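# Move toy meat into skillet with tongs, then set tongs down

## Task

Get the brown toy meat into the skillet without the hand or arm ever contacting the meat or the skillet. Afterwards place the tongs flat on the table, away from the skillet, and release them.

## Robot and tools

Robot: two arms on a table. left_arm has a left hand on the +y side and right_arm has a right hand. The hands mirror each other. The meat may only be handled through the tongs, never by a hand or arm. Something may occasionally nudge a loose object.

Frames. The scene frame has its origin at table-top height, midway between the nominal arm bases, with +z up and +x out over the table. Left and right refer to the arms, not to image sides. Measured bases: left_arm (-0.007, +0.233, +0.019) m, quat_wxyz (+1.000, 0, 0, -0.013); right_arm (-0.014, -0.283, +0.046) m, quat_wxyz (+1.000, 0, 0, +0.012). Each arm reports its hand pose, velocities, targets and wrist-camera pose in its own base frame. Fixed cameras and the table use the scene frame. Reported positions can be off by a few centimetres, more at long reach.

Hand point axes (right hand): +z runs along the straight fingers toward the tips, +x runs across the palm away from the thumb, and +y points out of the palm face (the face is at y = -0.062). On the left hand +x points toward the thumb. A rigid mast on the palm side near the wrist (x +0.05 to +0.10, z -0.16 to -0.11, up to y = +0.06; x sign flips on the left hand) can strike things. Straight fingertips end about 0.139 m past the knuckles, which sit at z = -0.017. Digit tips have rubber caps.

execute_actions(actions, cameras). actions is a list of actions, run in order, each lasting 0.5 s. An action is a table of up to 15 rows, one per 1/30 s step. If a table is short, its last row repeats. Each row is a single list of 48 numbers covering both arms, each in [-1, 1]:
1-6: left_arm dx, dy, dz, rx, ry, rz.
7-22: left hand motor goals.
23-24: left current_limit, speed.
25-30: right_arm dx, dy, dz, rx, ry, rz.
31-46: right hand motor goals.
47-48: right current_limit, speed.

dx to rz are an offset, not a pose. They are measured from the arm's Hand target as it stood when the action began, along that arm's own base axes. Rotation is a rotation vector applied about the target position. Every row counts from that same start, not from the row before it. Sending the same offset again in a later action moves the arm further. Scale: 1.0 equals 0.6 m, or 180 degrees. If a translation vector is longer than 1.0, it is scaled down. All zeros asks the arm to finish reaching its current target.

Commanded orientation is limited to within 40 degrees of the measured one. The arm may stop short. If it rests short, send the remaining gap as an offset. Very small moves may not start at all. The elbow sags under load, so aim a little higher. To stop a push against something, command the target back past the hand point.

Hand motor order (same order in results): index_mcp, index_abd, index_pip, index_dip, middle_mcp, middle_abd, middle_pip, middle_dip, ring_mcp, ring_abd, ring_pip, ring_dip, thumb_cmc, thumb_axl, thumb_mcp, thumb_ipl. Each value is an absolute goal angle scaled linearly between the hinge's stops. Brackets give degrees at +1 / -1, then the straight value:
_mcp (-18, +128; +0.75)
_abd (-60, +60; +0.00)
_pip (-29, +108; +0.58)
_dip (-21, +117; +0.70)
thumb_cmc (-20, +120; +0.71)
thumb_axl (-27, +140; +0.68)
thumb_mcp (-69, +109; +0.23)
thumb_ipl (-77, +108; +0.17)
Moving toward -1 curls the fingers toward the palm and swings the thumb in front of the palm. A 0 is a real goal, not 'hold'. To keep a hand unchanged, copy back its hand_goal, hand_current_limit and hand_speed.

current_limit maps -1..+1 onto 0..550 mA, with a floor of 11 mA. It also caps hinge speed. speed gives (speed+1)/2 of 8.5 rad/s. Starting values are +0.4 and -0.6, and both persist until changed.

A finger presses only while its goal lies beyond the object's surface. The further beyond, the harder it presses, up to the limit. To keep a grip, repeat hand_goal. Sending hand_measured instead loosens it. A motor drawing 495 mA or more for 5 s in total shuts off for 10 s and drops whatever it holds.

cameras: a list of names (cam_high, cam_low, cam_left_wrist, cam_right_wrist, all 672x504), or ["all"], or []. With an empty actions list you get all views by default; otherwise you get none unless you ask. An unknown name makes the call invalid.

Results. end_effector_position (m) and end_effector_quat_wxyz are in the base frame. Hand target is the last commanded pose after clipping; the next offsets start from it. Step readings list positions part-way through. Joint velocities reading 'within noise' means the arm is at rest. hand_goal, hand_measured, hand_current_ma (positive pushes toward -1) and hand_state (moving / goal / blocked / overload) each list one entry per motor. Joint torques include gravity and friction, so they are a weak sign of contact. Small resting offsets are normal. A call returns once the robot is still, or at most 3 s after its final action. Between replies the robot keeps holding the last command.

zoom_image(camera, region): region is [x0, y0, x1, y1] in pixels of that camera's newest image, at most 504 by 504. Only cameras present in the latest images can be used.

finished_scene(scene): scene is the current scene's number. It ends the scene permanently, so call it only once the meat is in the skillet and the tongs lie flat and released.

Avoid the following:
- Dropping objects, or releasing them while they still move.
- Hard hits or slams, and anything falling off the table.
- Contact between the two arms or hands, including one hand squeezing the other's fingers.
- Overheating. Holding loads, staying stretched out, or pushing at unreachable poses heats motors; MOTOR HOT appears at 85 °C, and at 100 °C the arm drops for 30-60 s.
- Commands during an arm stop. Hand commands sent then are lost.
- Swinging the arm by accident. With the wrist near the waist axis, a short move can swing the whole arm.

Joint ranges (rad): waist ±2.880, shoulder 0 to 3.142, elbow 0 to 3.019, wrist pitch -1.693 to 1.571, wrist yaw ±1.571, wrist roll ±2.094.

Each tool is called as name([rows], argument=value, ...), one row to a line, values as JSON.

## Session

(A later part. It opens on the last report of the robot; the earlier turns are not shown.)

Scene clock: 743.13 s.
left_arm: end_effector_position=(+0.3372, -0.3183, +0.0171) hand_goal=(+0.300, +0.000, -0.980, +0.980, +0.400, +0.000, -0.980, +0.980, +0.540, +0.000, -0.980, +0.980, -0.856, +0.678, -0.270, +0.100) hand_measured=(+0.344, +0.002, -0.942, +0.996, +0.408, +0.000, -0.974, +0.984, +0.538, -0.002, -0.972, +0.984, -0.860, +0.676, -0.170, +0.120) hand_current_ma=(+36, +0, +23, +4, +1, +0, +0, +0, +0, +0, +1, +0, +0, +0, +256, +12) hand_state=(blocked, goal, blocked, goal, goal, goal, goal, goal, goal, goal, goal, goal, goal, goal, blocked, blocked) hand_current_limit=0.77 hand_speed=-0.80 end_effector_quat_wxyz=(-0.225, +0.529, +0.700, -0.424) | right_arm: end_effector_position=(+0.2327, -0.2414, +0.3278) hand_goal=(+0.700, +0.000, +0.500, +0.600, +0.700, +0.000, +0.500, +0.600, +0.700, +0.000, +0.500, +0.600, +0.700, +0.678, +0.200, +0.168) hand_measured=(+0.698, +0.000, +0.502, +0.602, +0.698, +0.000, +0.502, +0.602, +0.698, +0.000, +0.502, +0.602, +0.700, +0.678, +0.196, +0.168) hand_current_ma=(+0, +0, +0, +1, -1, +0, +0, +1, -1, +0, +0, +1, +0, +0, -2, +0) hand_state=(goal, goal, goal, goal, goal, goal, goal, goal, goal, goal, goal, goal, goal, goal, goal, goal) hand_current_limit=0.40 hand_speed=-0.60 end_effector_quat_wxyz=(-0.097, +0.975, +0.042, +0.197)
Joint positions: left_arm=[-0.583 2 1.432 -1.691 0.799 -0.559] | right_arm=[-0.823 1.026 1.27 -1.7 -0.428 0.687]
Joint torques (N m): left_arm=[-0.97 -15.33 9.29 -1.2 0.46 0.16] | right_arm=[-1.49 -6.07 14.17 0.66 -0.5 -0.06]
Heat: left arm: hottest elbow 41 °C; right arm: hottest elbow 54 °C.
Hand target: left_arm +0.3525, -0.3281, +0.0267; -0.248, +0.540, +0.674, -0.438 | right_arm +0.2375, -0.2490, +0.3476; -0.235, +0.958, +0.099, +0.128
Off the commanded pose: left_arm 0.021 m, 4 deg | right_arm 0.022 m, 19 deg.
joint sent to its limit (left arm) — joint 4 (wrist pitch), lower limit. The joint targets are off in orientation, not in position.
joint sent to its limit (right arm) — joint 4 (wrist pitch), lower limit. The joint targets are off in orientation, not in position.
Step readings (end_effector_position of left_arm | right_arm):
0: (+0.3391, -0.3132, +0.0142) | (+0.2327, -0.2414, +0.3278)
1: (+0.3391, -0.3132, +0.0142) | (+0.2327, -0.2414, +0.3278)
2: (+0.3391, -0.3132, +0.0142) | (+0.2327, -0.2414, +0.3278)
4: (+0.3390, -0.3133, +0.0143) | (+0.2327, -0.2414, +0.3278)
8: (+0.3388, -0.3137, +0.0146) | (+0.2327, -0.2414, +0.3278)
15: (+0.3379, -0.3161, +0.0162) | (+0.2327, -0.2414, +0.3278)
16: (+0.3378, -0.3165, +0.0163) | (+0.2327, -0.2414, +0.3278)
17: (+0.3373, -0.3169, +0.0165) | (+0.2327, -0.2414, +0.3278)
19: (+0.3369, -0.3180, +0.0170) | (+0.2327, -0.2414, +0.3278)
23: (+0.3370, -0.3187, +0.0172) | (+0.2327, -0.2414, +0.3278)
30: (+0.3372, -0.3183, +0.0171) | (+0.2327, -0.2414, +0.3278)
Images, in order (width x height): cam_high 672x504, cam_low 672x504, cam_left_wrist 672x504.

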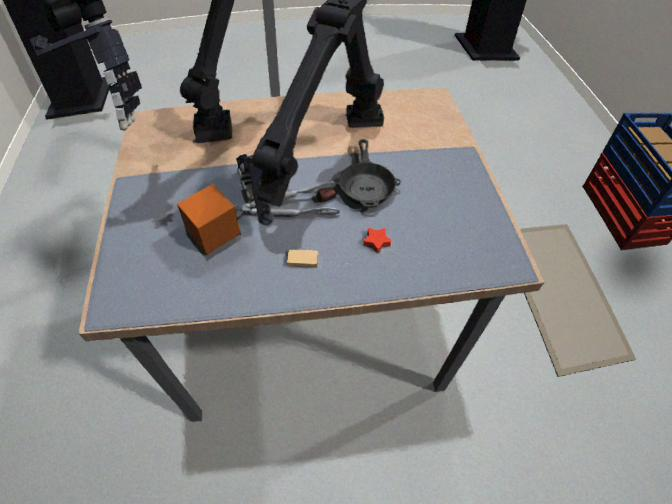

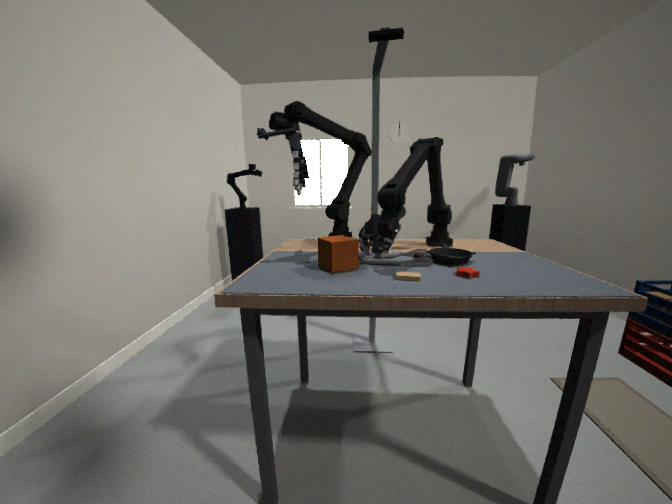

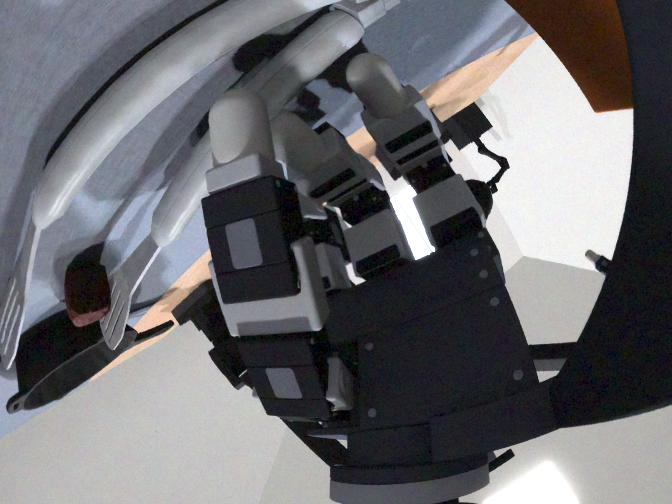

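execute_actions([
  [[0,0,0,0,0,0,0.55,0,-0.98,0.98,0.55,0,-0.98,0.98,0.55,0,-0.98,0.98,-0.857,0.677,-0.14,0.1,0.4,-0.8,0,0,0,0,0,0,0.7,0,0.5,0.6,0.7,0,0.5,0.6,0.7,0,0.5,0.6,0.7,0.678,0.2,0.168,0.4,-0.6]],
  [[0,0,0.1,0,0,0,0.55,0,-0.98,0.98,0.55,0,-0.98,0.98,0.55,0,-0.98,0.98,-0.857,0.677,-0.14,0.1,0.4,-0.8,0,0,0,0,0,0,0.7,0,0.5,0.6,0.7,0,0.5,0.6,0.7,0,0.5,0.6,0.7,0.678,0.2,0.168,0.4,-0.6]],
  [[0,-0.05,0.07,0,0,-0.06,0.97,0,-0.98,0.98,0.97,0,-0.98,0.98,0.97,0,-0.98,0.98,-0.857,0.677,0.13,0.1,0.4,-0.6,0,0,0,0,0,0,0.7,0,0.5,0.6,0.7,0,0.5,0.6,0.7,0,0.5,0.6,0.7,0.678,0.2,0.168,0.4,-0.6]],
], cameras=["cam_high","cam_low","cam_left_wrist"])

zoom_image(camera="cam_high", region=[220, 150, 400, 250])

Scene clock: 760.90 s.
left_arm: end_effector_position=(+0.3360, -0.3508, +0.1074) hand_goal=(+0.970, +0.000, -0.980, +0.980, +0.970, +0.000, -0.980, +0.980, +0.970, +0.000, -0.980, +0.980, -0.856, +0.678, +0.130, +0.100) hand_measured=(+0.956, +0.002, -0.974, +0.982, +0.958, +0.000, -0.978, +0.982, +0.956, -0.002, -0.974, +0.982, -0.854, +0.676, +0.122, +0.102) hand_current_ma=(-4, +0, +1, +0, -3, +0, +0, +0, -3, +0, +1, +0, +0, +0, -2, +0) hand_state=(goal, goal, goal, goal, goal, goal, goal, goal, goal, goal, goal, goal, goal, goal, goal, goal) hand_current_limit=0.40 hand_speed=-0.60 end_effector_quat_wxyz=(-0.164, +0.594, +0.692, -0.376) | right_arm: end_effector_position=(+0.2327, -0.2414, +0.3278) hand_goal=(+0.700, +0.000, +0.500, +0.600, +0.700, +0.000, +0.500, +0.600, +0.700, +0.000, +0.500, +0.600, +0.700, +0.678, +0.200, +0.168) hand_measured=(+0.698, +0.000, +0.502, +0.602, +0.698, +0.000, +0.502, +0.602, +0.698, +0.000, +0.502, +0.602, +0.700, +0.678, +0.196, +0.168) hand_current_ma=(+0, +0, +0, +1, -1, +0, +0, +1, -1, +0, +0, +1, +0, +0, -2, +0) hand_state=(goal, goal, goal, goal, goal, goal, goal, goal, goal, goal, goal, goal, goal, goal, goal, goal) hand_current_limit=0.40 hand_speed=-0.60 end_effector_quat_wxyz=(-0.097, +0.975, +0.042, +0.197)
Joint positions: left_arm=[-0.67 1.821 1.485 -1.691 0.738 -0.642] | right_arm=[-0.823 1.026 1.27 -1.7 -0.428 0.687]
Joint torques (N m): left_arm=[-0.32 -15.21 10.85 -0.79 0.56 0.01] | right_arm=[-1.55 -6.95 14.23 0.73 -0.47 -0.08]
Heat: left arm: hottest elbow 41 °C; right arm: hottest elbow 54 °C.
Hand target: left_arm +0.3526, -0.3582, +0.1287; -0.288, +0.601, +0.620, -0.413 | right_arm +0.2375, -0.2490, +0.3476; -0.235, +0.958, +0.099, +0.128
Off the commanded pose: left_arm 0.028 m, 17 deg | right_arm 0.022 m, 19 deg.
joint sent to its limit (left arm) — joint 4 (wrist pitch), lower limit. The joint targets are off in orientation, not in position.
joint sent to its limit (right arm) — joint 4 (wrist pitch), lower limit. The joint targets are off in orientation, not in position.
Step readings (end_effector_position of left_arm | right_arm):
0: (+0.3372, -0.3183, +0.0171) | (+0.2327, -0.2414, +0.3278)
1: (+0.3372, -0.3183, +0.0171) | (+0.2327, -0.2414, +0.3278)
2: (+0.3372, -0.3183, +0.0171) | (+0.2327, -0.2414, +0.3278)
4: (+0.3372, -0.3182, +0.0171) | (+0.2327, -0.2414, +0.3278)
8: (+0.3372, -0.3182, +0.0171) | (+0.2327, -0.2414, +0.3278)
15: (+0.3372, -0.3182, +0.0171) | (+0.2327, -0.2414, +0.3278)
16: (+0.3372, -0.3182, +0.0171) | (+0.2327, -0.2414, +0.3278)
17: (+0.3372, -0.3181, +0.0177) | (+0.2327, -0.2414, +0.3278)
19: (+0.3376, -0.3178, +0.0218) | (+0.2327, -0.2414, +0.3278)
23: (+0.3409, -0.3188, +0.0458) | (+0.2327, -0.2414, +0.3278)
30: (+0.3434, -0.3200, +0.0741) | (+0.2327, -0.2414, +0.3278)
31: (+0.3434, -0.3196, +0.0740) | (+0.2327, -0.2414, +0.3278)
32: (+0.3435, -0.3183, +0.0734) | (+0.2327, -0.2414, +0.3278)
34: (+0.3433, -0.3178, +0.0736) | (+0.2327, -0.2414, +0.3278)
38: (+0.3384, -0.3337, +0.0858) | (+0.2327, -0.2414, +0.3278)
45: (+0.3354, -0.3509, +0.1071) | (+0.2327, -0.2414, +0.3278)
Images, in order (width x height): cam_high 672x504, cam_low 672x504, cam_left_wrist 672x504.

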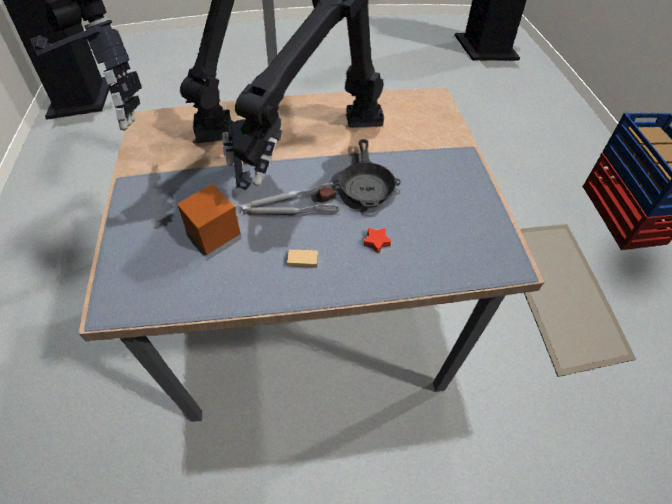

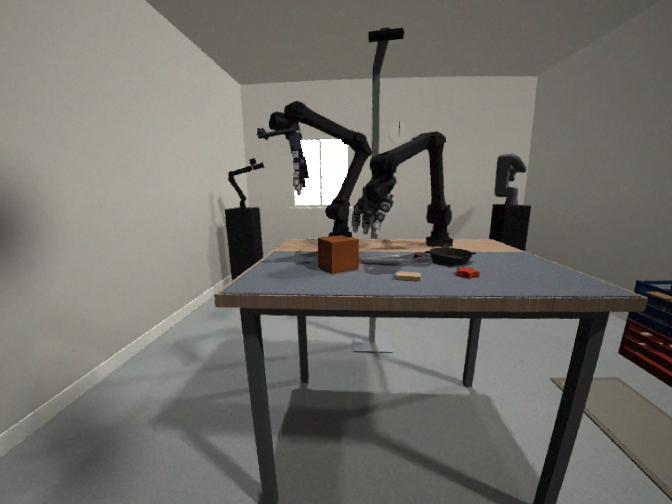

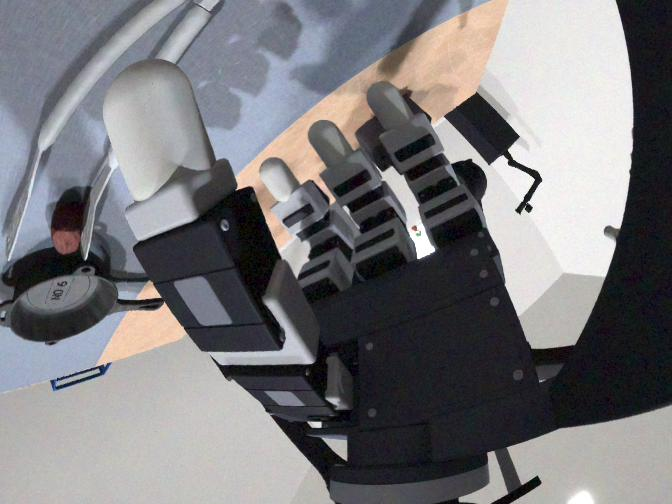

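Scaled by 2.800.

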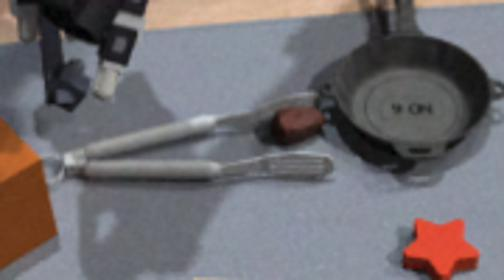

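execute_actions([
  [[0.014,0.13,-0.07,0,0,0.02,0.97,0,-0.98,0.98,0.97,0,-0.98,0.98,0.97,0,-0.98,0.98,-0.857,0.677,0.13,0.1,0.4,-0.6,0,0,0,0,0,0,0.7,0,0.5,0.6,0.7,0,0.5,0.6,0.7,0,0.5,0.6,0.7,0.678,0.2,0.168,0.4,-0.6]],
  [[0,0.02,-0.04,0,0,0,0.97,0,-0.98,0.98,0.97,0,-0.98,0.98,0.97,0,-0.98,0.98,-0.857,0.677,0.13,0.1,0.4,-0.6,0,0,0,0,0,0,0.7,0,0.5,0.6,0.7,0,0.5,0.6,0.7,0,0.5,0.6,0.7,0.678,0.2,0.168,0.4,-0.6]],
], cameras=["cam_high","cam_low","cam_left_wrist"])

zoom_image(camera="cam_high", region=[220, 150, 400, 250])

Scene clock: 789.27 s.
left_arm: end_effector_position=(+0.3613, -0.2717, +0.0649) hand_goal=(+0.970, +0.000, -0.980, +0.980, +0.970, +0.000, -0.980, +0.980, +0.970, +0.000, -0.980, +0.980, -0.856, +0.678, +0.130, +0.100) hand_measured=(+0.956, +0.002, -0.974, +0.982, +0.958, +0.000, -0.978, +0.982, +0.958, -0.002, -0.974, +0.982, -0.852, +0.676, +0.124, +0.102) hand_current_ma=(-4, +0, +1, +0, -2, +0, +0, +0, -3, +0, +1, +0, +0, +0, -1, +0) hand_state=(goal, goal, goal, goal, goal, goal, goal, goal, goal, goal, goal, goal, goal, goal, goal, goal) hand_current_limit=0.40 hand_speed=-0.60 end_effector_quat_wxyz=(-0.171, +0.588, +0.696, -0.375) | right_arm: end_effector_position=(+0.2327, -0.2414, +0.3278) hand_goal=(+0.700, +0.000, +0.500, +0.600, +0.700, +0.000, +0.500, +0.600, +0.700, +0.000, +0.500, +0.600, +0.700, +0.678, +0.200, +0.168) hand_measured=(+0.698, +0.000, +0.502, +0.602, +0.698, +0.000, +0.502, +0.602, +0.698, +0.000, +0.502, +0.602, +0.700, +0.678, +0.196, +0.168) hand_current_ma=(+0, +0, +0, +1, -1, +0, +0, +1, -1, +0, +0, +1, +0, +0, -2, +0) hand_state=(goal, goal, goal, goal, goal, goal, goal, goal, goal, goal, goal, goal, goal, goal, goal, goal) hand_current_limit=0.40 hand_speed=-0.60 end_effector_quat_wxyz=(-0.097, +0.975, +0.042, +0.197)
Joint positions: left_arm=[-0.512 1.839 1.377 -1.691 0.658 -0.476] | right_arm=[-0.823 1.026 1.27 -1.7 -0.428 0.687]
Joint torques (N m): left_arm=[-0.38 -13.45 6.09 -1.07 0.45 0.18] | right_arm=[-1.61 -5.89 14.22 0.59 -0.5 -0.09]
Heat: left arm: hottest elbow 44 °C; right arm: hottest elbow 55 °C.
Hand target: left_arm +0.3610, -0.2680, +0.0627; -0.275, +0.581, +0.639, -0.422 | right_arm +0.2375, -0.2490, +0.3476; -0.235, +0.958, +0.099, +0.128
Off the commanded pose: left_arm 0.004 m, 15 deg | right_arm 0.022 m, 19 deg.
joint sent to its limit (left arm) — joint 4 (wrist pitch), lower limit. The joint targets are off in orientation, not in position.
joint sent to its limit (right arm) — joint 4 (wrist pitch), lower limit. The joint targets are off in orientation, not in position.
Step readings (end_effector_position of left_arm | right_arm):
0: (+0.3360, -0.3508, +0.1074) | (+0.2327, -0.2414, +0.3278)
1: (+0.3365, -0.3503, +0.1074) | (+0.2327, -0.2414, +0.3278)
2: (+0.3382, -0.3485, +0.1069) | (+0.2327, -0.2414, +0.3278)
4: (+0.3411, -0.3397, +0.1031) | (+0.2327, -0.2414, +0.3278)
8: (+0.3507, -0.2987, +0.0856) | (+0.2327, -0.2414, +0.3278)
15: (+0.3652, -0.2728, +0.0802) | (+0.2327, -0.2414, +0.3278)
16: (+0.3649, -0.2735, +0.0802) | (+0.2327, -0.2414, +0.3278)
17: (+0.3652, -0.2737, +0.0800) | (+0.2327, -0.2414, +0.3278)
19: (+0.3651, -0.2739, +0.0793) | (+0.2327, -0.2414, +0.3278)
23: (+0.3626, -0.2722, +0.0731) | (+0.2327, -0.2414, +0.3278)
30: (+0.3610, -0.2713, +0.0649) | (+0.2327, -0.2414, +0.3278)
Images, in order (width x height): cam_high 672x504, cam_low 672x504, cam_left_wrist 672x504.

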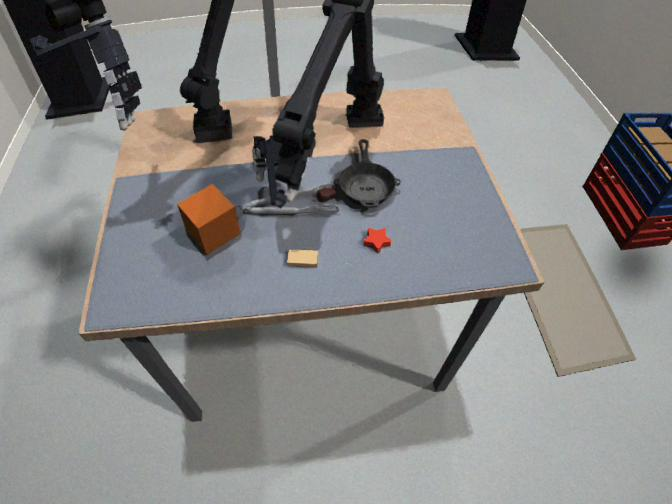

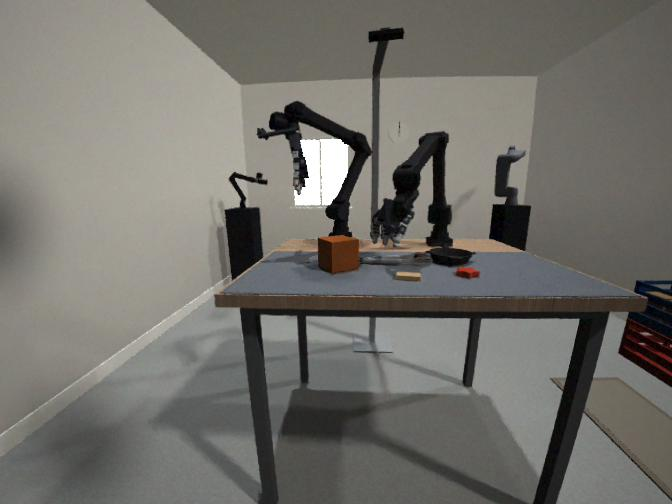

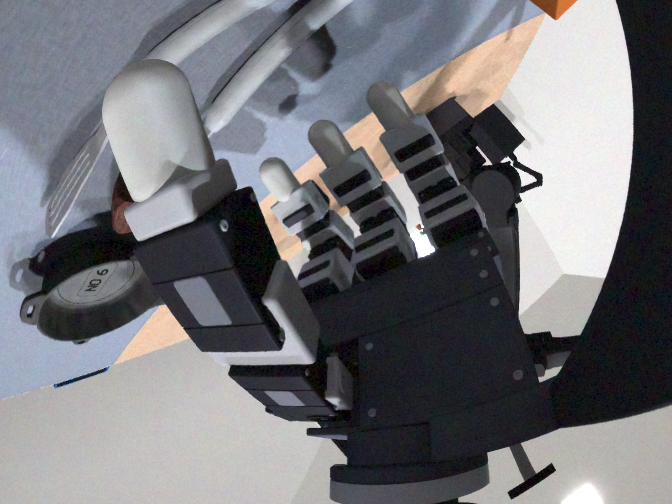

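Scaled by 2.800.

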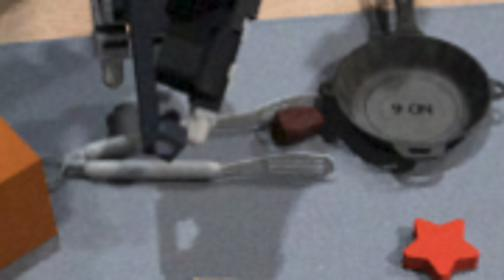

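execute_actions([
  [[0.021,-0.037,-0.03,0,0,0,0.97,0,-0.98,0.98,0.97,0,-0.98,0.98,0.97,0,-0.98,0.98,-0.857,0.677,0.13,0.1,0.4,-0.6,0,0,0,0,0,0,0.7,0,0.5,0.6,0.7,0,0.5,0.6,0.7,0,0.5,0.6,0.7,0.678,0.2,0.168,0.4,-0.6]],
  [[0,0,-0.03,0,0,0,0.97,0,-0.98,0.98,0.97,0,-0.98,0.98,0.97,0,-0.98,0.98,-0.857,0.677,0.13,0.1,0.4,-0.6,0,0,0,0,0,0,0.7,0,0.5,0.6,0.7,0,0.5,0.6,0.7,0,0.5,0.6,0.7,0.678,0.2,0.168,0.4,-0.6]],
], cameras=["cam_high","cam_low","cam_left_wrist"])

zoom_image(camera="cam_high", region=[220, 150, 400, 250])

zoom_image(camera="cam_low", region=[340, 200, 480, 290])

Scene clock: 799.57 s.
left_arm: end_effector_position=(+0.3595, -0.2774, +0.0177) hand_goal=(+0.970, +0.000, -0.980, +0.980, +0.970, +0.000, -0.980, +0.980, +0.970, +0.000, -0.980, +0.980, -0.856, +0.678, +0.130, +0.100) hand_measured=(+0.956, +0.002, -0.974, +0.982, +0.958, +0.000, -0.978, +0.982, +0.958, -0.002, -0.974, +0.982, -0.852, +0.676, +0.124, +0.102) hand_current_ma=(-4, +0, +1, +0, -2, +0, +0, +0, -3, +0, +1, +0, +0, +0, -1, +0) hand_state=(goal, goal, goal, goal, goal, goal, goal, goal, goal, goal, goal, goal, goal, goal, goal, goal) hand_current_limit=0.40 hand_speed=-0.60 end_effector_quat_wxyz=(-0.211, +0.574, +0.689, -0.388) | right_arm: end_effector_position=(+0.2327, -0.2414, +0.3278) hand_goal=(+0.700, +0.000, +0.500, +0.600, +0.700, +0.000, +0.500, +0.600, +0.700, +0.000, +0.500, +0.600, +0.700, +0.678, +0.200, +0.168) hand_measured=(+0.698, +0.000, +0.502, +0.602, +0.698, +0.000, +0.502, +0.602, +0.698, +0.000, +0.502, +0.602, +0.700, +0.678, +0.196, +0.168) hand_current_ma=(+0, +0, +0, +1, -1, +0, +0, +1, -1, +0, +0, +1, +0, +0, -2, +0) hand_state=(goal, goal, goal, goal, goal, goal, goal, goal, goal, goal, goal, goal, goal, goal, goal, goal) hand_current_limit=0.40 hand_speed=-0.60 end_effector_quat_wxyz=(-0.097, +0.975, +0.042, +0.197)
Joint positions: left_arm=[-0.519 1.966 1.403 -1.691 0.668 -0.456] | right_arm=[-0.823 1.026 1.27 -1.7 -0.428 0.687]
Joint torques (N m): left_arm=[-1.79 -14.56 9.29 -1.26 0.48 0.19] | right_arm=[-1.32 -6.48 14.16 0.73 -0.5 -0.03]
Heat: left arm: hottest elbow 42 °C; right arm: hottest elbow 55 °C.
Hand target: left_arm +0.3735, -0.2903, +0.0266; -0.275, +0.581, +0.639, -0.422 | right_arm +0.2375, -0.2490, +0.3476; -0.235, +0.958, +0.099, +0.128
Off the commanded pose: left_arm 0.021 m, 10 deg | right_arm 0.022 m, 19 deg.
joint sent to its limit (left arm) — joint 4 (wrist pitch), lower limit. The joint targets are off in orientation, not in position.
joint sent to its limit (right arm) — joint 4 (wrist pitch), lower limit. The joint targets are off in orientation, not in position.
Step readings (end_effector_position of left_arm | right_arm):
0: (+0.3613, -0.2718, +0.0649) | (+0.2327, -0.2414, +0.3278)
1: (+0.3613, -0.2717, +0.0647) | (+0.2327, -0.2414, +0.3278)
2: (+0.3611, -0.2719, +0.0638) | (+0.2327, -0.2414, +0.3278)
4: (+0.3604, -0.2726, +0.0594) | (+0.2327, -0.2414, +0.3278)
8: (+0.3591, -0.2735, +0.0402) | (+0.2327, -0.2414, +0.3278)
15: (+0.3558, -0.2740, +0.0275) | (+0.2327, -0.2414, +0.3278)
16: (+0.3566, -0.2746, +0.0280) | (+0.2327, -0.2414, +0.3278)
17: (+0.3574, -0.2751, +0.0284) | (+0.2327, -0.2414, +0.3278)
19: (+0.3590, -0.2762, +0.0285) | (+0.2327, -0.2414, +0.3278)
23: (+0.3608, -0.2777, +0.0246) | (+0.2327, -0.2414, +0.3278)
30: (+0.3595, -0.2773, +0.0177) | (+0.2327, -0.2414, +0.3278)
Images, in order (width x height): cam_high 672x504, cam_low 672x504, cam_left_wrist 672x504.

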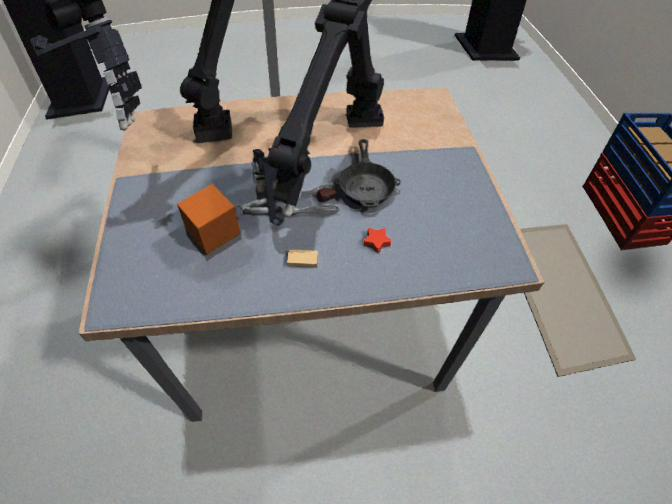

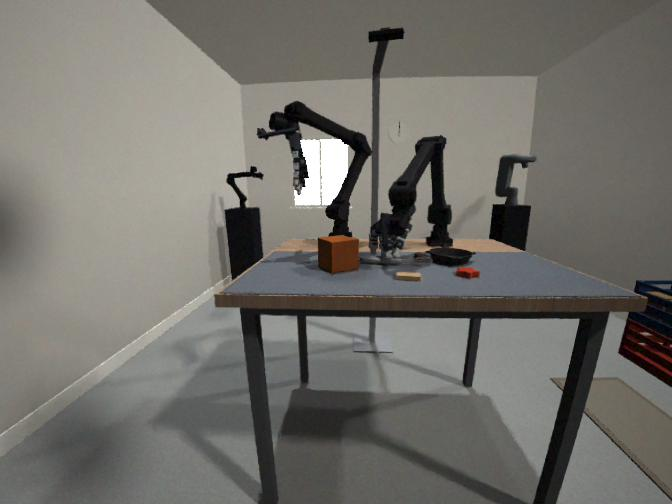

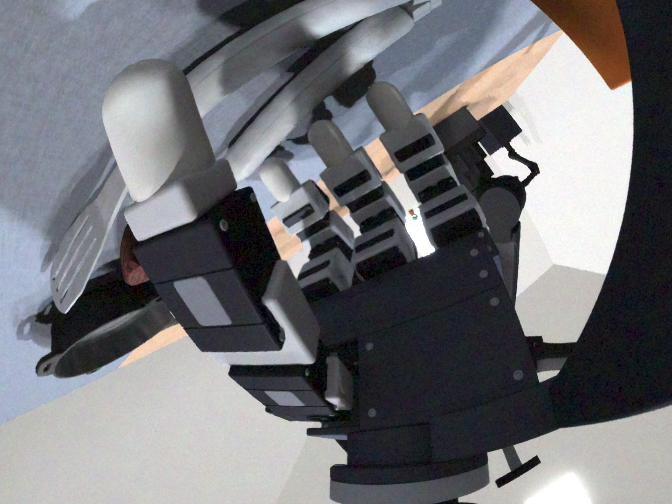

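Scaled by 2.800.

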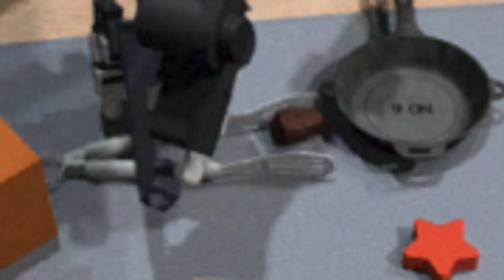

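Scaled by 3.600.

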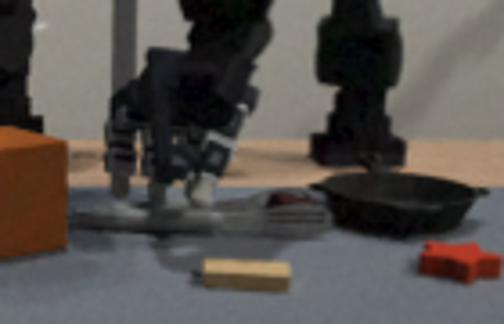

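execute_actions([
  [[0.028,-0.022,0.03,0,0,0,0.97,0,-0.98,0.98,0.97,0,-0.98,0.98,0.97,0,-0.98,0.98,-0.857,0.677,0.13,0.1,0.4,-0.6,0,0,0,0,0,0,0.7,0,0.5,0.6,0.7,0,0.5,0.6,0.7,0,0.5,0.6,0.7,0.678,0.2,0.168,0.4,-0.6]],
  [[0,0,-0.045,0,0,0,0.97,0,-0.98,0.98,0.97,0,-0.98,0.98,0.97,0,-0.98,0.98,-0.857,0.677,0.13,0.1,0.4,-0.6,0,0,0,0,0,0,0.7,0,0.5,0.6,0.7,0,0.5,0.6,0.7,0,0.5,0.6,0.7,0.678,0.2,0.168,0.4,-0.6]],
], cameras=["cam_high","cam_low","cam_left_wrist"])

zoom_image(camera="cam_high", region=[220, 150, 400, 250])

zoom_image(camera="cam_low", region=[340, 200, 480, 290])

Scene clock: 809.80 s.
left_arm: end_effector_position=(+0.3767, -0.2916, +0.0119) hand_goal=(+0.970, +0.000, -0.980, +0.980, +0.970, +0.000, -0.980, +0.980, +0.970, +0.000, -0.980, +0.980, -0.856, +0.678, +0.130, +0.100) hand_measured=(+0.968, +0.002, -0.998, +0.972, +0.958, +0.000, -0.978, +0.982, +0.958, -0.002, -0.974, +0.982, -0.852, +0.676, +0.124, +0.102) hand_current_ma=(+0, +0, -6, -1, -2, +0, +0, +0, -3, +0, +1, +0, +0, +0, -1, +0) hand_state=(goal, goal, goal, goal, goal, goal, goal, goal, goal, goal, goal, goal, goal, goal, goal, goal) hand_current_limit=0.40 hand_speed=-0.60 end_effector_quat_wxyz=(-0.207, +0.573, +0.691, -0.389) | right_arm: end_effector_position=(+0.2327, -0.2414, +0.3278) hand_goal=(+0.700, +0.000, +0.500, +0.600, +0.700, +0.000, +0.500, +0.600, +0.700, +0.000, +0.500, +0.600, +0.700, +0.678, +0.200, +0.168) hand_measured=(+0.698, +0.000, +0.502, +0.602, +0.698, +0.000, +0.502, +0.602, +0.698, +0.000, +0.502, +0.602, +0.700, +0.678, +0.196, +0.168) hand_current_ma=(+0, +0, +0, +1, -1, +0, +0, +1, -1, +0, +0, +1, +0, +0, -2, +0) hand_state=(goal, goal, goal, goal, goal, goal, goal, goal, goal, goal, goal, goal, goal, goal, goal, goal) hand_current_limit=0.40 hand_speed=-0.60 end_effector_quat_wxyz=(-0.097, +0.975, +0.042, +0.197)
Joint positions: left_arm=[-0.524 2.015 1.471 -1.695 0.678 -0.467] | right_arm=[-0.823 1.026 1.27 -1.7 -0.428 0.687]
Joint torques (N m): left_arm=[-1.73 -15.09 9.26 -1.07 0.35 0.21] | right_arm=[-1.32 -6.07 14.16 0.58 -0.53 -0.08]
Heat: left arm: hottest elbow 41 °C; right arm: hottest elbow 55 °C.
Hand target: left_arm +0.3904, -0.3036, +0.0179; -0.275, +0.582, +0.639, -0.422 | right_arm +0.2375, -0.2490, +0.3476; -0.235, +0.958, +0.099, +0.128
Off the commanded pose: left_arm 0.019 m, 11 deg | right_arm 0.022 m, 19 deg.
joint sent to its limit (left arm) — joint 4 (wrist pitch), lower limit. The joint targets are off in orientation, not in position.
joint sent to its limit (right arm) — joint 4 (wrist pitch), lower limit. The joint targets are off in orientation, not in position.
Step readings (end_effector_position of left_arm | right_arm):
0: (+0.3595, -0.2775, +0.0177) | (+0.2327, -0.2414, +0.3278)
1: (+0.3597, -0.2775, +0.0177) | (+0.2327, -0.2414, +0.3278)
2: (+0.3604, -0.2779, +0.0182) | (+0.2327, -0.2414, +0.3278)
4: (+0.3636, -0.2801, +0.0202) | (+0.2327, -0.2414, +0.3278)
8: (+0.3742, -0.2880, +0.0277) | (+0.2327, -0.2414, +0.3278)
15: (+0.3774, -0.2910, +0.0306) | (+0.2327, -0.2414, +0.3278)
16: (+0.3774, -0.2910, +0.0306) | (+0.2327, -0.2414, +0.3278)
17: (+0.3773, -0.2909, +0.0302) | (+0.2327, -0.2414, +0.3278)
19: (+0.3779, -0.2913, +0.0282) | (+0.2327, -0.2414, +0.3278)
23: (+0.3780, -0.2915, +0.0168) | (+0.2327, -0.2414, +0.3278)
30: (+0.3767, -0.2916, +0.0119) | (+0.2327, -0.2414, +0.3278)
Images, in order (width x height): cam_high 672x504, cam_low 672x504, cam_left_wrist 672x504.

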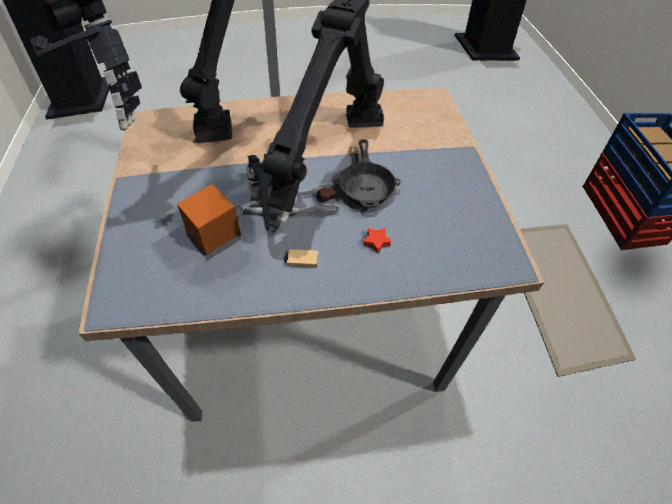

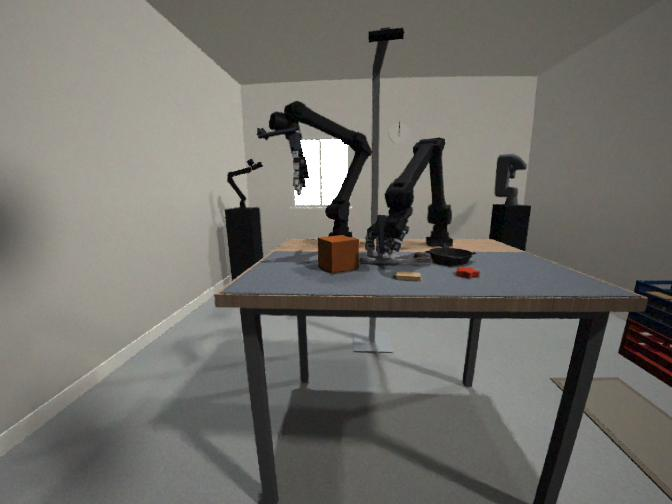

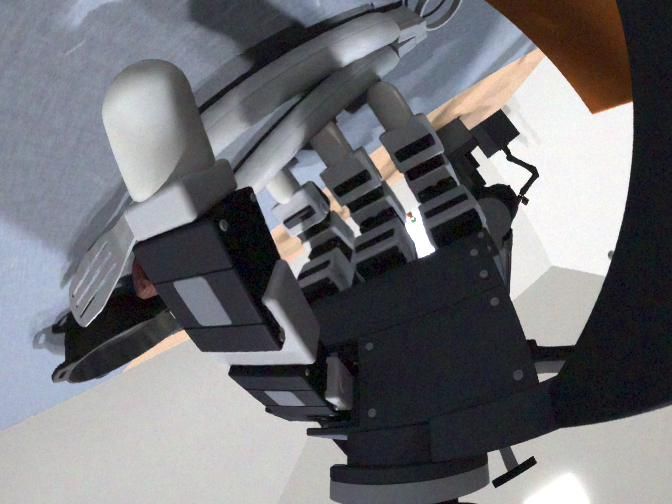

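Scaled by 2.800.

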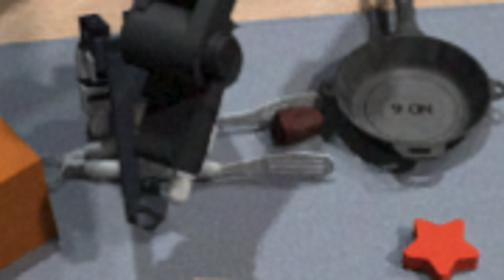

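Scaled by 3.600.

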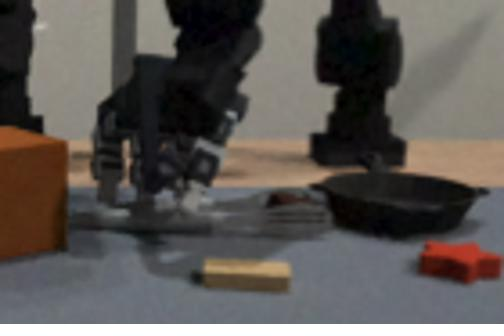

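execute_actions([
  [[-0.018,0,0.005,0,0,0,0.97,0,-0.98,0.98,0.97,0,-0.98,0.98,0.97,0,-0.98,0.98,-0.857,0.677,0.13,0.1,0.4,-0.6,0,0,0,0,0,0,0.7,0,0.5,0.6,0.7,0,0.5,0.6,0.7,0,0.5,0.6,0.7,0.678,0.2,0.168,0.4,-0.6]],
  [[0,0,0,0,0,0,0.78,0,-0.98,0.98,0.78,0,-0.98,0.98,0.82,0,-0.98,0.98,-0.857,0.677,-0.03,0.1,0.5,-0.75,0,0,0,0,0,0,0.7,0,0.5,0.6,0.7,0,0.5,0.6,0.7,0,0.5,0.6,0.7,0.678,0.2,0.168,0.4,-0.6]],
], cameras=["cam_high","cam_low","cam_left_wrist"])

zoom_image(camera="cam_high", region=[220, 150, 400, 250])

zoom_image(camera="cam_left_wrist", region=[40, 0, 500, 340])

Scene clock: 819.53 s.
left_arm: end_effector_position=(+0.3704, -0.2954, +0.0129) hand_goal=(+0.780, +0.000, -0.980, +0.980, +0.780, +0.000, -0.980, +0.980, +0.820, +0.000, -0.980, +0.980, -0.856, +0.678, -0.030, +0.100) hand_measured=(+0.868, +0.002, -0.982, +0.984, +0.778, +0.000, -0.976, +0.982, +0.818, -0.002, -0.974, +0.982, -0.852, +0.676, -0.030, +0.102) hand_current_ma=(+135, +0, +0, +0, +0, +0, +0, +0, +0, +0, +1, +0, +0, +0, +0, +0) hand_state=(blocked, goal, goal, goal, goal, goal, goal, goal, goal, goal, goal, goal, goal, goal, goal, goal) hand_current_limit=0.50 hand_speed=-0.75 end_effector_quat_wxyz=(-0.215, +0.571, +0.691, -0.388) | right_arm: end_effector_position=(+0.2327, -0.2414, +0.3278) hand_goal=(+0.700, +0.000, +0.500, +0.600, +0.700, +0.000, +0.500, +0.600, +0.700, +0.000, +0.500, +0.600, +0.700, +0.678, +0.200, +0.168) hand_measured=(+0.698, +0.000, +0.502, +0.602, +0.698, +0.000, +0.502, +0.602, +0.698, +0.000, +0.502, +0.602, +0.700, +0.678, +0.196, +0.168) hand_current_ma=(+0, +0, +0, +1, -1, +0, +0, +1, -1, +0, +0, +1, +0, +0, -2, +0) hand_state=(goal, goal, goal, goal, goal, goal, goal, goal, goal, goal, goal, goal, goal, goal, goal, goal) hand_current_limit=0.40 hand_speed=-0.60 end_effector_quat_wxyz=(-0.097, +0.975, +0.042, +0.197)
Joint positions: left_arm=[-0.539 2.015 1.471 -1.702 0.681 -0.481] | right_arm=[-0.823 1.026 1.27 -1.7 -0.428 0.687]
Joint torques (N m): left_arm=[-1.26 -16.44 7.35 -0.79 0.45 0.32] | right_arm=[-2.02 -5.89 14.24 0.7 -0.49 -0.05]
Heat: left arm: hottest elbow 41 °C; right arm: hottest elbow 55 °C.
Hand target: left_arm +0.3797, -0.3035, +0.0208; -0.274, +0.582, +0.639, -0.422 | right_arm +0.2375, -0.2490, +0.3476; -0.235, +0.958, +0.099, +0.128
Off the commanded pose: left_arm 0.015 m, 10 deg | right_arm 0.022 m, 19 deg.
joint read past its limit (left arm) — joint 4 (wrist pitch), lower limit.
joint sent to its limit (left arm) — joint 4 (wrist pitch), lower limit. The joint targets are off in orientation, not in position.
joint sent to its limit (right arm) — joint 4 (wrist pitch), lower limit. The joint targets are off in orientation, not in position.
Step readings (end_effector_position of left_arm | right_arm):
0: (+0.3767, -0.2916, +0.0119) | (+0.2327, -0.2414, +0.3278)
1: (+0.3767, -0.2916, +0.0119) | (+0.2327, -0.2414, +0.3278)
2: (+0.3767, -0.2916, +0.0119) | (+0.2327, -0.2414, +0.3278)
4: (+0.3764, -0.2920, +0.0119) | (+0.2327, -0.2414, +0.3278)
8: (+0.3762, -0.2923, +0.0119) | (+0.2327, -0.2414, +0.3278)
15: (+0.3762, -0.2923, +0.0119) | (+0.2327, -0.2414, +0.3278)
16: (+0.3762, -0.2923, +0.0119) | (+0.2327, -0.2414, +0.3278)
17: (+0.3759, -0.2923, +0.0121) | (+0.2327, -0.2414, +0.3278)
19: (+0.3744, -0.2928, +0.0126) | (+0.2327, -0.2414, +0.3278)
23: (+0.3717, -0.2944, +0.0129) | (+0.2327, -0.2414, +0.3278)
30: (+0.3704, -0.2954, +0.0129) | (+0.2327, -0.2414, +0.3278)
Images, in order (width x height): cam_high 672x504, cam_low 672x504, cam_left_wrist 672x504.

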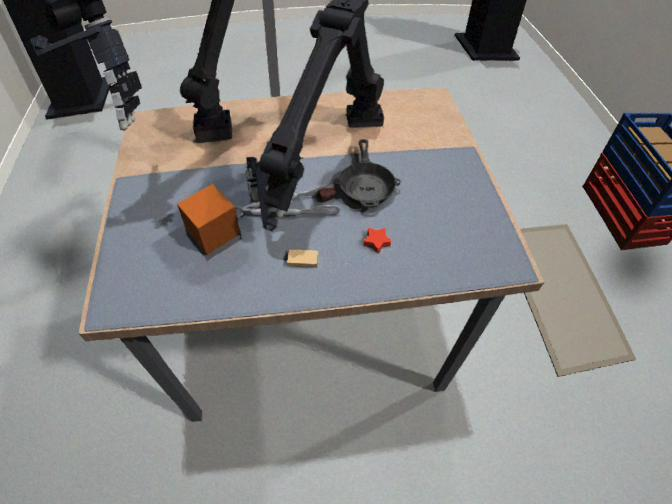

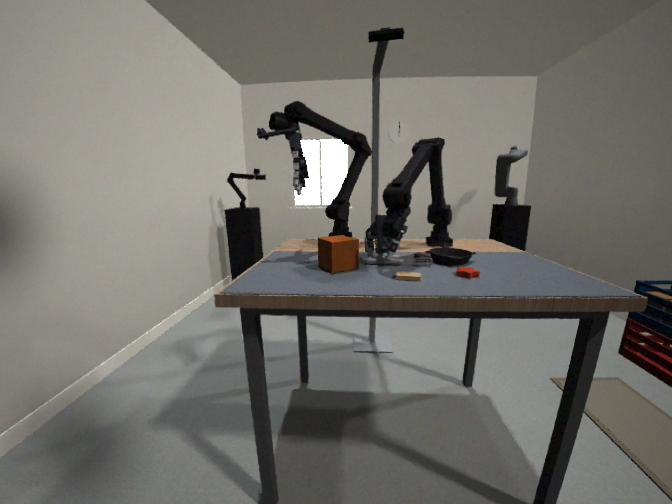

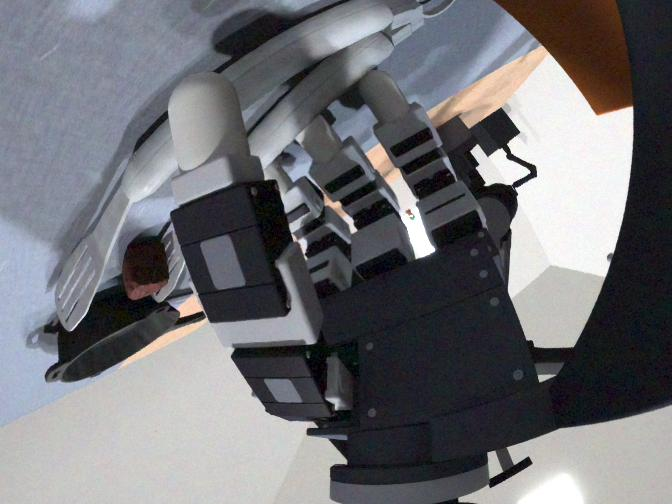

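Scaled by 2.800.

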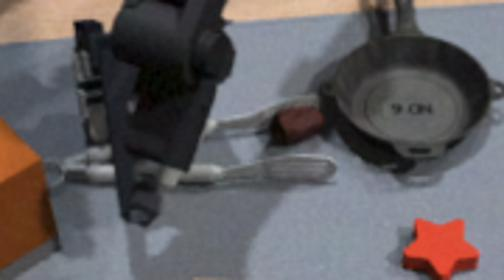

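Scaled by 1.096 from the camera's 672x504 image, which has a finer 960x720 frame.

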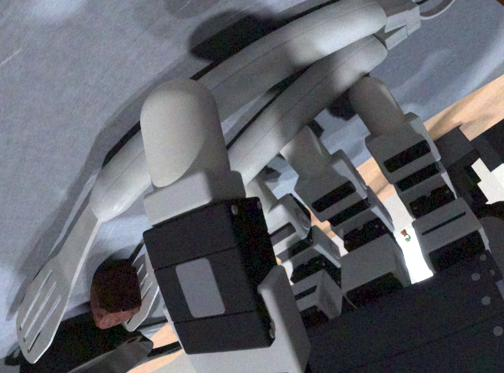

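execute_actions([
  [[0,0,0.015,0,0,0,0.85,0,-0.98,0.98,0.8,0,-0.98,0.98,0.82,0,-0.98,0.98,-0.857,0.677,-0.03,0.1,0.5,-0.75,0,0,0,0,0,0,0.7,0,0.5,0.6,0.7,0,0.5,0.6,0.7,0,0.5,0.6,0.7,0.678,0.2,0.168,0.4,-0.6]],
  [[0,0,0,0,0,0,0.78,0,-0.98,0.98,0.78,0,-0.98,0.98,0.82,0,-0.98,0.98,-0.857,0.677,-0.03,0.1,0.5,-0.75,0,0,0,0,0,0,0.7,0,0.5,0.6,0.7,0,0.5,0.6,0.7,0,0.5,0.6,0.7,0.678,0.2,0.168,0.4,-0.6]],
  [[0,0,0,0,0,0,0.72,0,-0.98,0.98,0.72,0,-0.98,0.98,0.8,0,-0.98,0.98,-0.857,0.677,-0.08,0.1,0.5,-0.75,0,0,0,0,0,0,0.7,0,0.5,0.6,0.7,0,0.5,0.6,0.7,0,0.5,0.6,0.7,0.678,0.2,0.168,0.4,-0.6]],
], cameras=["cam_high","cam_low","cam_left_wrist"])

zoom_image(camera="cam_high", region=[220, 150, 400, 250])

zoom_image(camera="cam_left_wrist", region=[40, 0, 500, 340])

Scene clock: 828.23 s.
left_arm: end_effector_position=(+0.3707, -0.2958, +0.0138) hand_goal=(+0.720, +0.000, -0.980, +0.980, +0.720, +0.000, -0.980, +0.980, +0.800, +0.000, -0.980, +0.980, -0.856, +0.678, -0.080, +0.100) hand_measured=(+0.720, +0.002, -0.978, +0.984, +0.724, +0.000, -0.974, +0.982, +0.798, -0.002, -0.974, +0.982, -0.852, +0.676, -0.078, +0.102) hand_current_ma=(+0, +0, +0, +0, +0, +0, +1, +0, +0, +0, +1, +0, +0, +0, +0, +0) hand_state=(goal, goal, goal, goal, goal, goal, goal, goal, goal, goal, goal, goal, goal, goal, goal, goal) hand_current_limit=0.50 hand_speed=-0.75 end_effector_quat_wxyz=(-0.213, +0.572, +0.690, -0.389) | right_arm: end_effector_position=(+0.2327, -0.2414, +0.3278) hand_goal=(+0.700, +0.000, +0.500, +0.600, +0.700, +0.000, +0.500, +0.600, +0.700, +0.000, +0.500, +0.600, +0.700, +0.678, +0.200, +0.168) hand_measured=(+0.698, +0.000, +0.502, +0.602, +0.698, +0.000, +0.502, +0.602, +0.698, +0.000, +0.502, +0.602, +0.700, +0.678, +0.196, +0.168) hand_current_ma=(+0, +0, +0, +1, -1, +0, +0, +1, -1, +0, +0, +1, +0, +0, -2, +0) hand_state=(goal, goal, goal, goal, goal, goal, goal, goal, goal, goal, goal, goal, goal, goal, goal, goal) hand_current_limit=0.40 hand_speed=-0.60 end_effector_quat_wxyz=(-0.097, +0.975, +0.042, +0.197)
Joint positions: left_arm=[-0.539 2.013 1.471 -1.702 0.682 -0.478] | right_arm=[-0.823 1.026 1.27 -1.7 -0.428 0.687]
Joint torques (N m): left_arm=[-1.32 -17.96 7.08 -0.77 0.45 0.19] | right_arm=[-1.08 -6.3 14.02 0.53 -0.49 -0.05]
Heat: left arm: hottest elbow 40 °C; right arm: hottest elbow 55 °C.
Hand target: left_arm +0.3797, -0.3035, +0.0298; -0.275, +0.582, +0.639, -0.422 | right_arm +0.2375, -0.2490, +0.3476; -0.235, +0.958, +0.099, +0.128
Off the commanded pose: left_arm 0.020 m, 10 deg | right_arm 0.022 m, 19 deg.
joint read past its limit (left arm) — joint 4 (wrist pitch), lower limit.
joint sent to its limit (left arm) — joint 4 (wrist pitch), lower limit. The joint targets are off in orientation, not in position.
joint sent to its limit (right arm) — joint 4 (wrist pitch), lower limit. The joint targets are off in orientation, not in position.
Step readings (end_effector_position of left_arm | right_arm):
0: (+0.3704, -0.2954, +0.0129) | (+0.2327, -0.2414, +0.3278)
1: (+0.3704, -0.2954, +0.0129) | (+0.2327, -0.2414, +0.3278)
2: (+0.3704, -0.2954, +0.0129) | (+0.2327, -0.2414, +0.3278)
4: (+0.3704, -0.2953, +0.0131) | (+0.2327, -0.2414, +0.3278)
8: (+0.3705, -0.2954, +0.0136) | (+0.2327, -0.2414, +0.3278)
15: (+0.3706, -0.2955, +0.0138) | (+0.2327, -0.2414, +0.3278)
16: (+0.3706, -0.2955, +0.0138) | (+0.2327, -0.2414, +0.3278)
17: (+0.3706, -0.2955, +0.0138) | (+0.2327, -0.2414, +0.3278)
19: (+0.3706, -0.2956, +0.0138) | (+0.2327, -0.2414, +0.3278)
23: (+0.3706, -0.2957, +0.0138) | (+0.2327, -0.2414, +0.3278)
30: (+0.3706, -0.2957, +0.0138) | (+0.2327, -0.2414, +0.3278)
31: (+0.3706, -0.2957, +0.0138) | (+0.2327, -0.2414, +0.3278)
32: (+0.3706, -0.2957, +0.0138) | (+0.2327, -0.2414, +0.3278)
34: (+0.3707, -0.2958, +0.0138) | (+0.2327, -0.2414, +0.3278)
38: (+0.3707, -0.2958, +0.0138) | (+0.2327, -0.2414, +0.3278)
45: (+0.3707, -0.2958, +0.0138) | (+0.2327, -0.2414, +0.3278)
Images, in order (width x height): cam_high 672x504, cam_low 672x504, cam_left_wrist 672x504.

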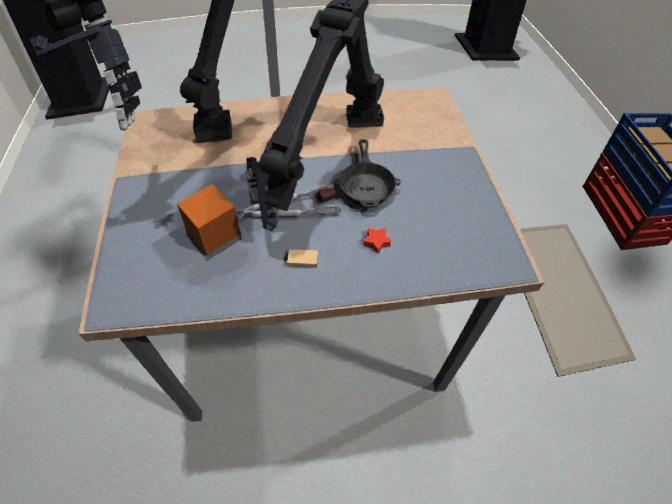

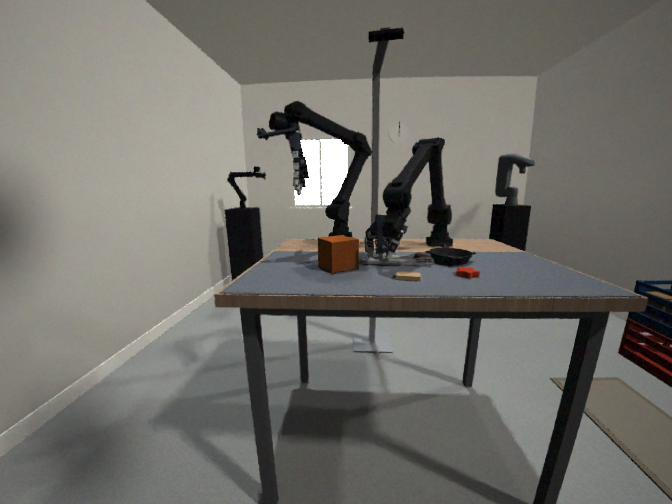

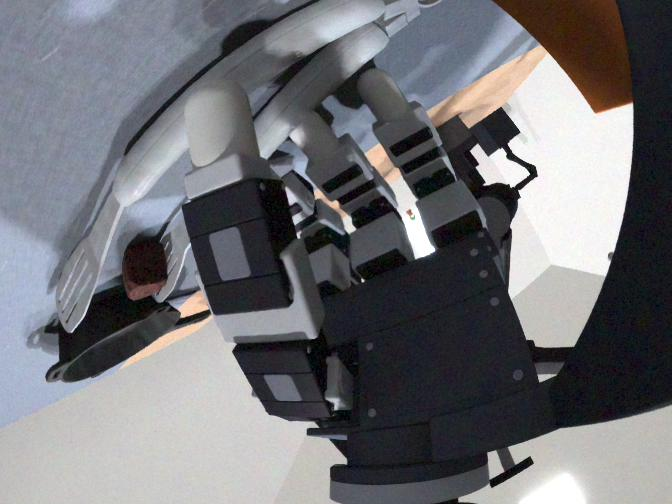

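Scaled by 2.800.

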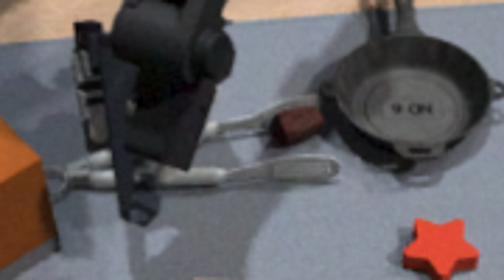

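Scaled by 1.096 from the camera's 672x504 image, which has a finer 960x720 frame.

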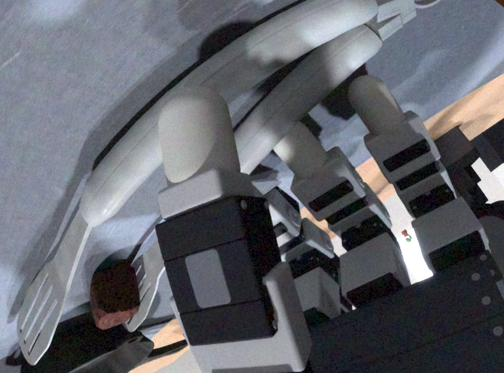

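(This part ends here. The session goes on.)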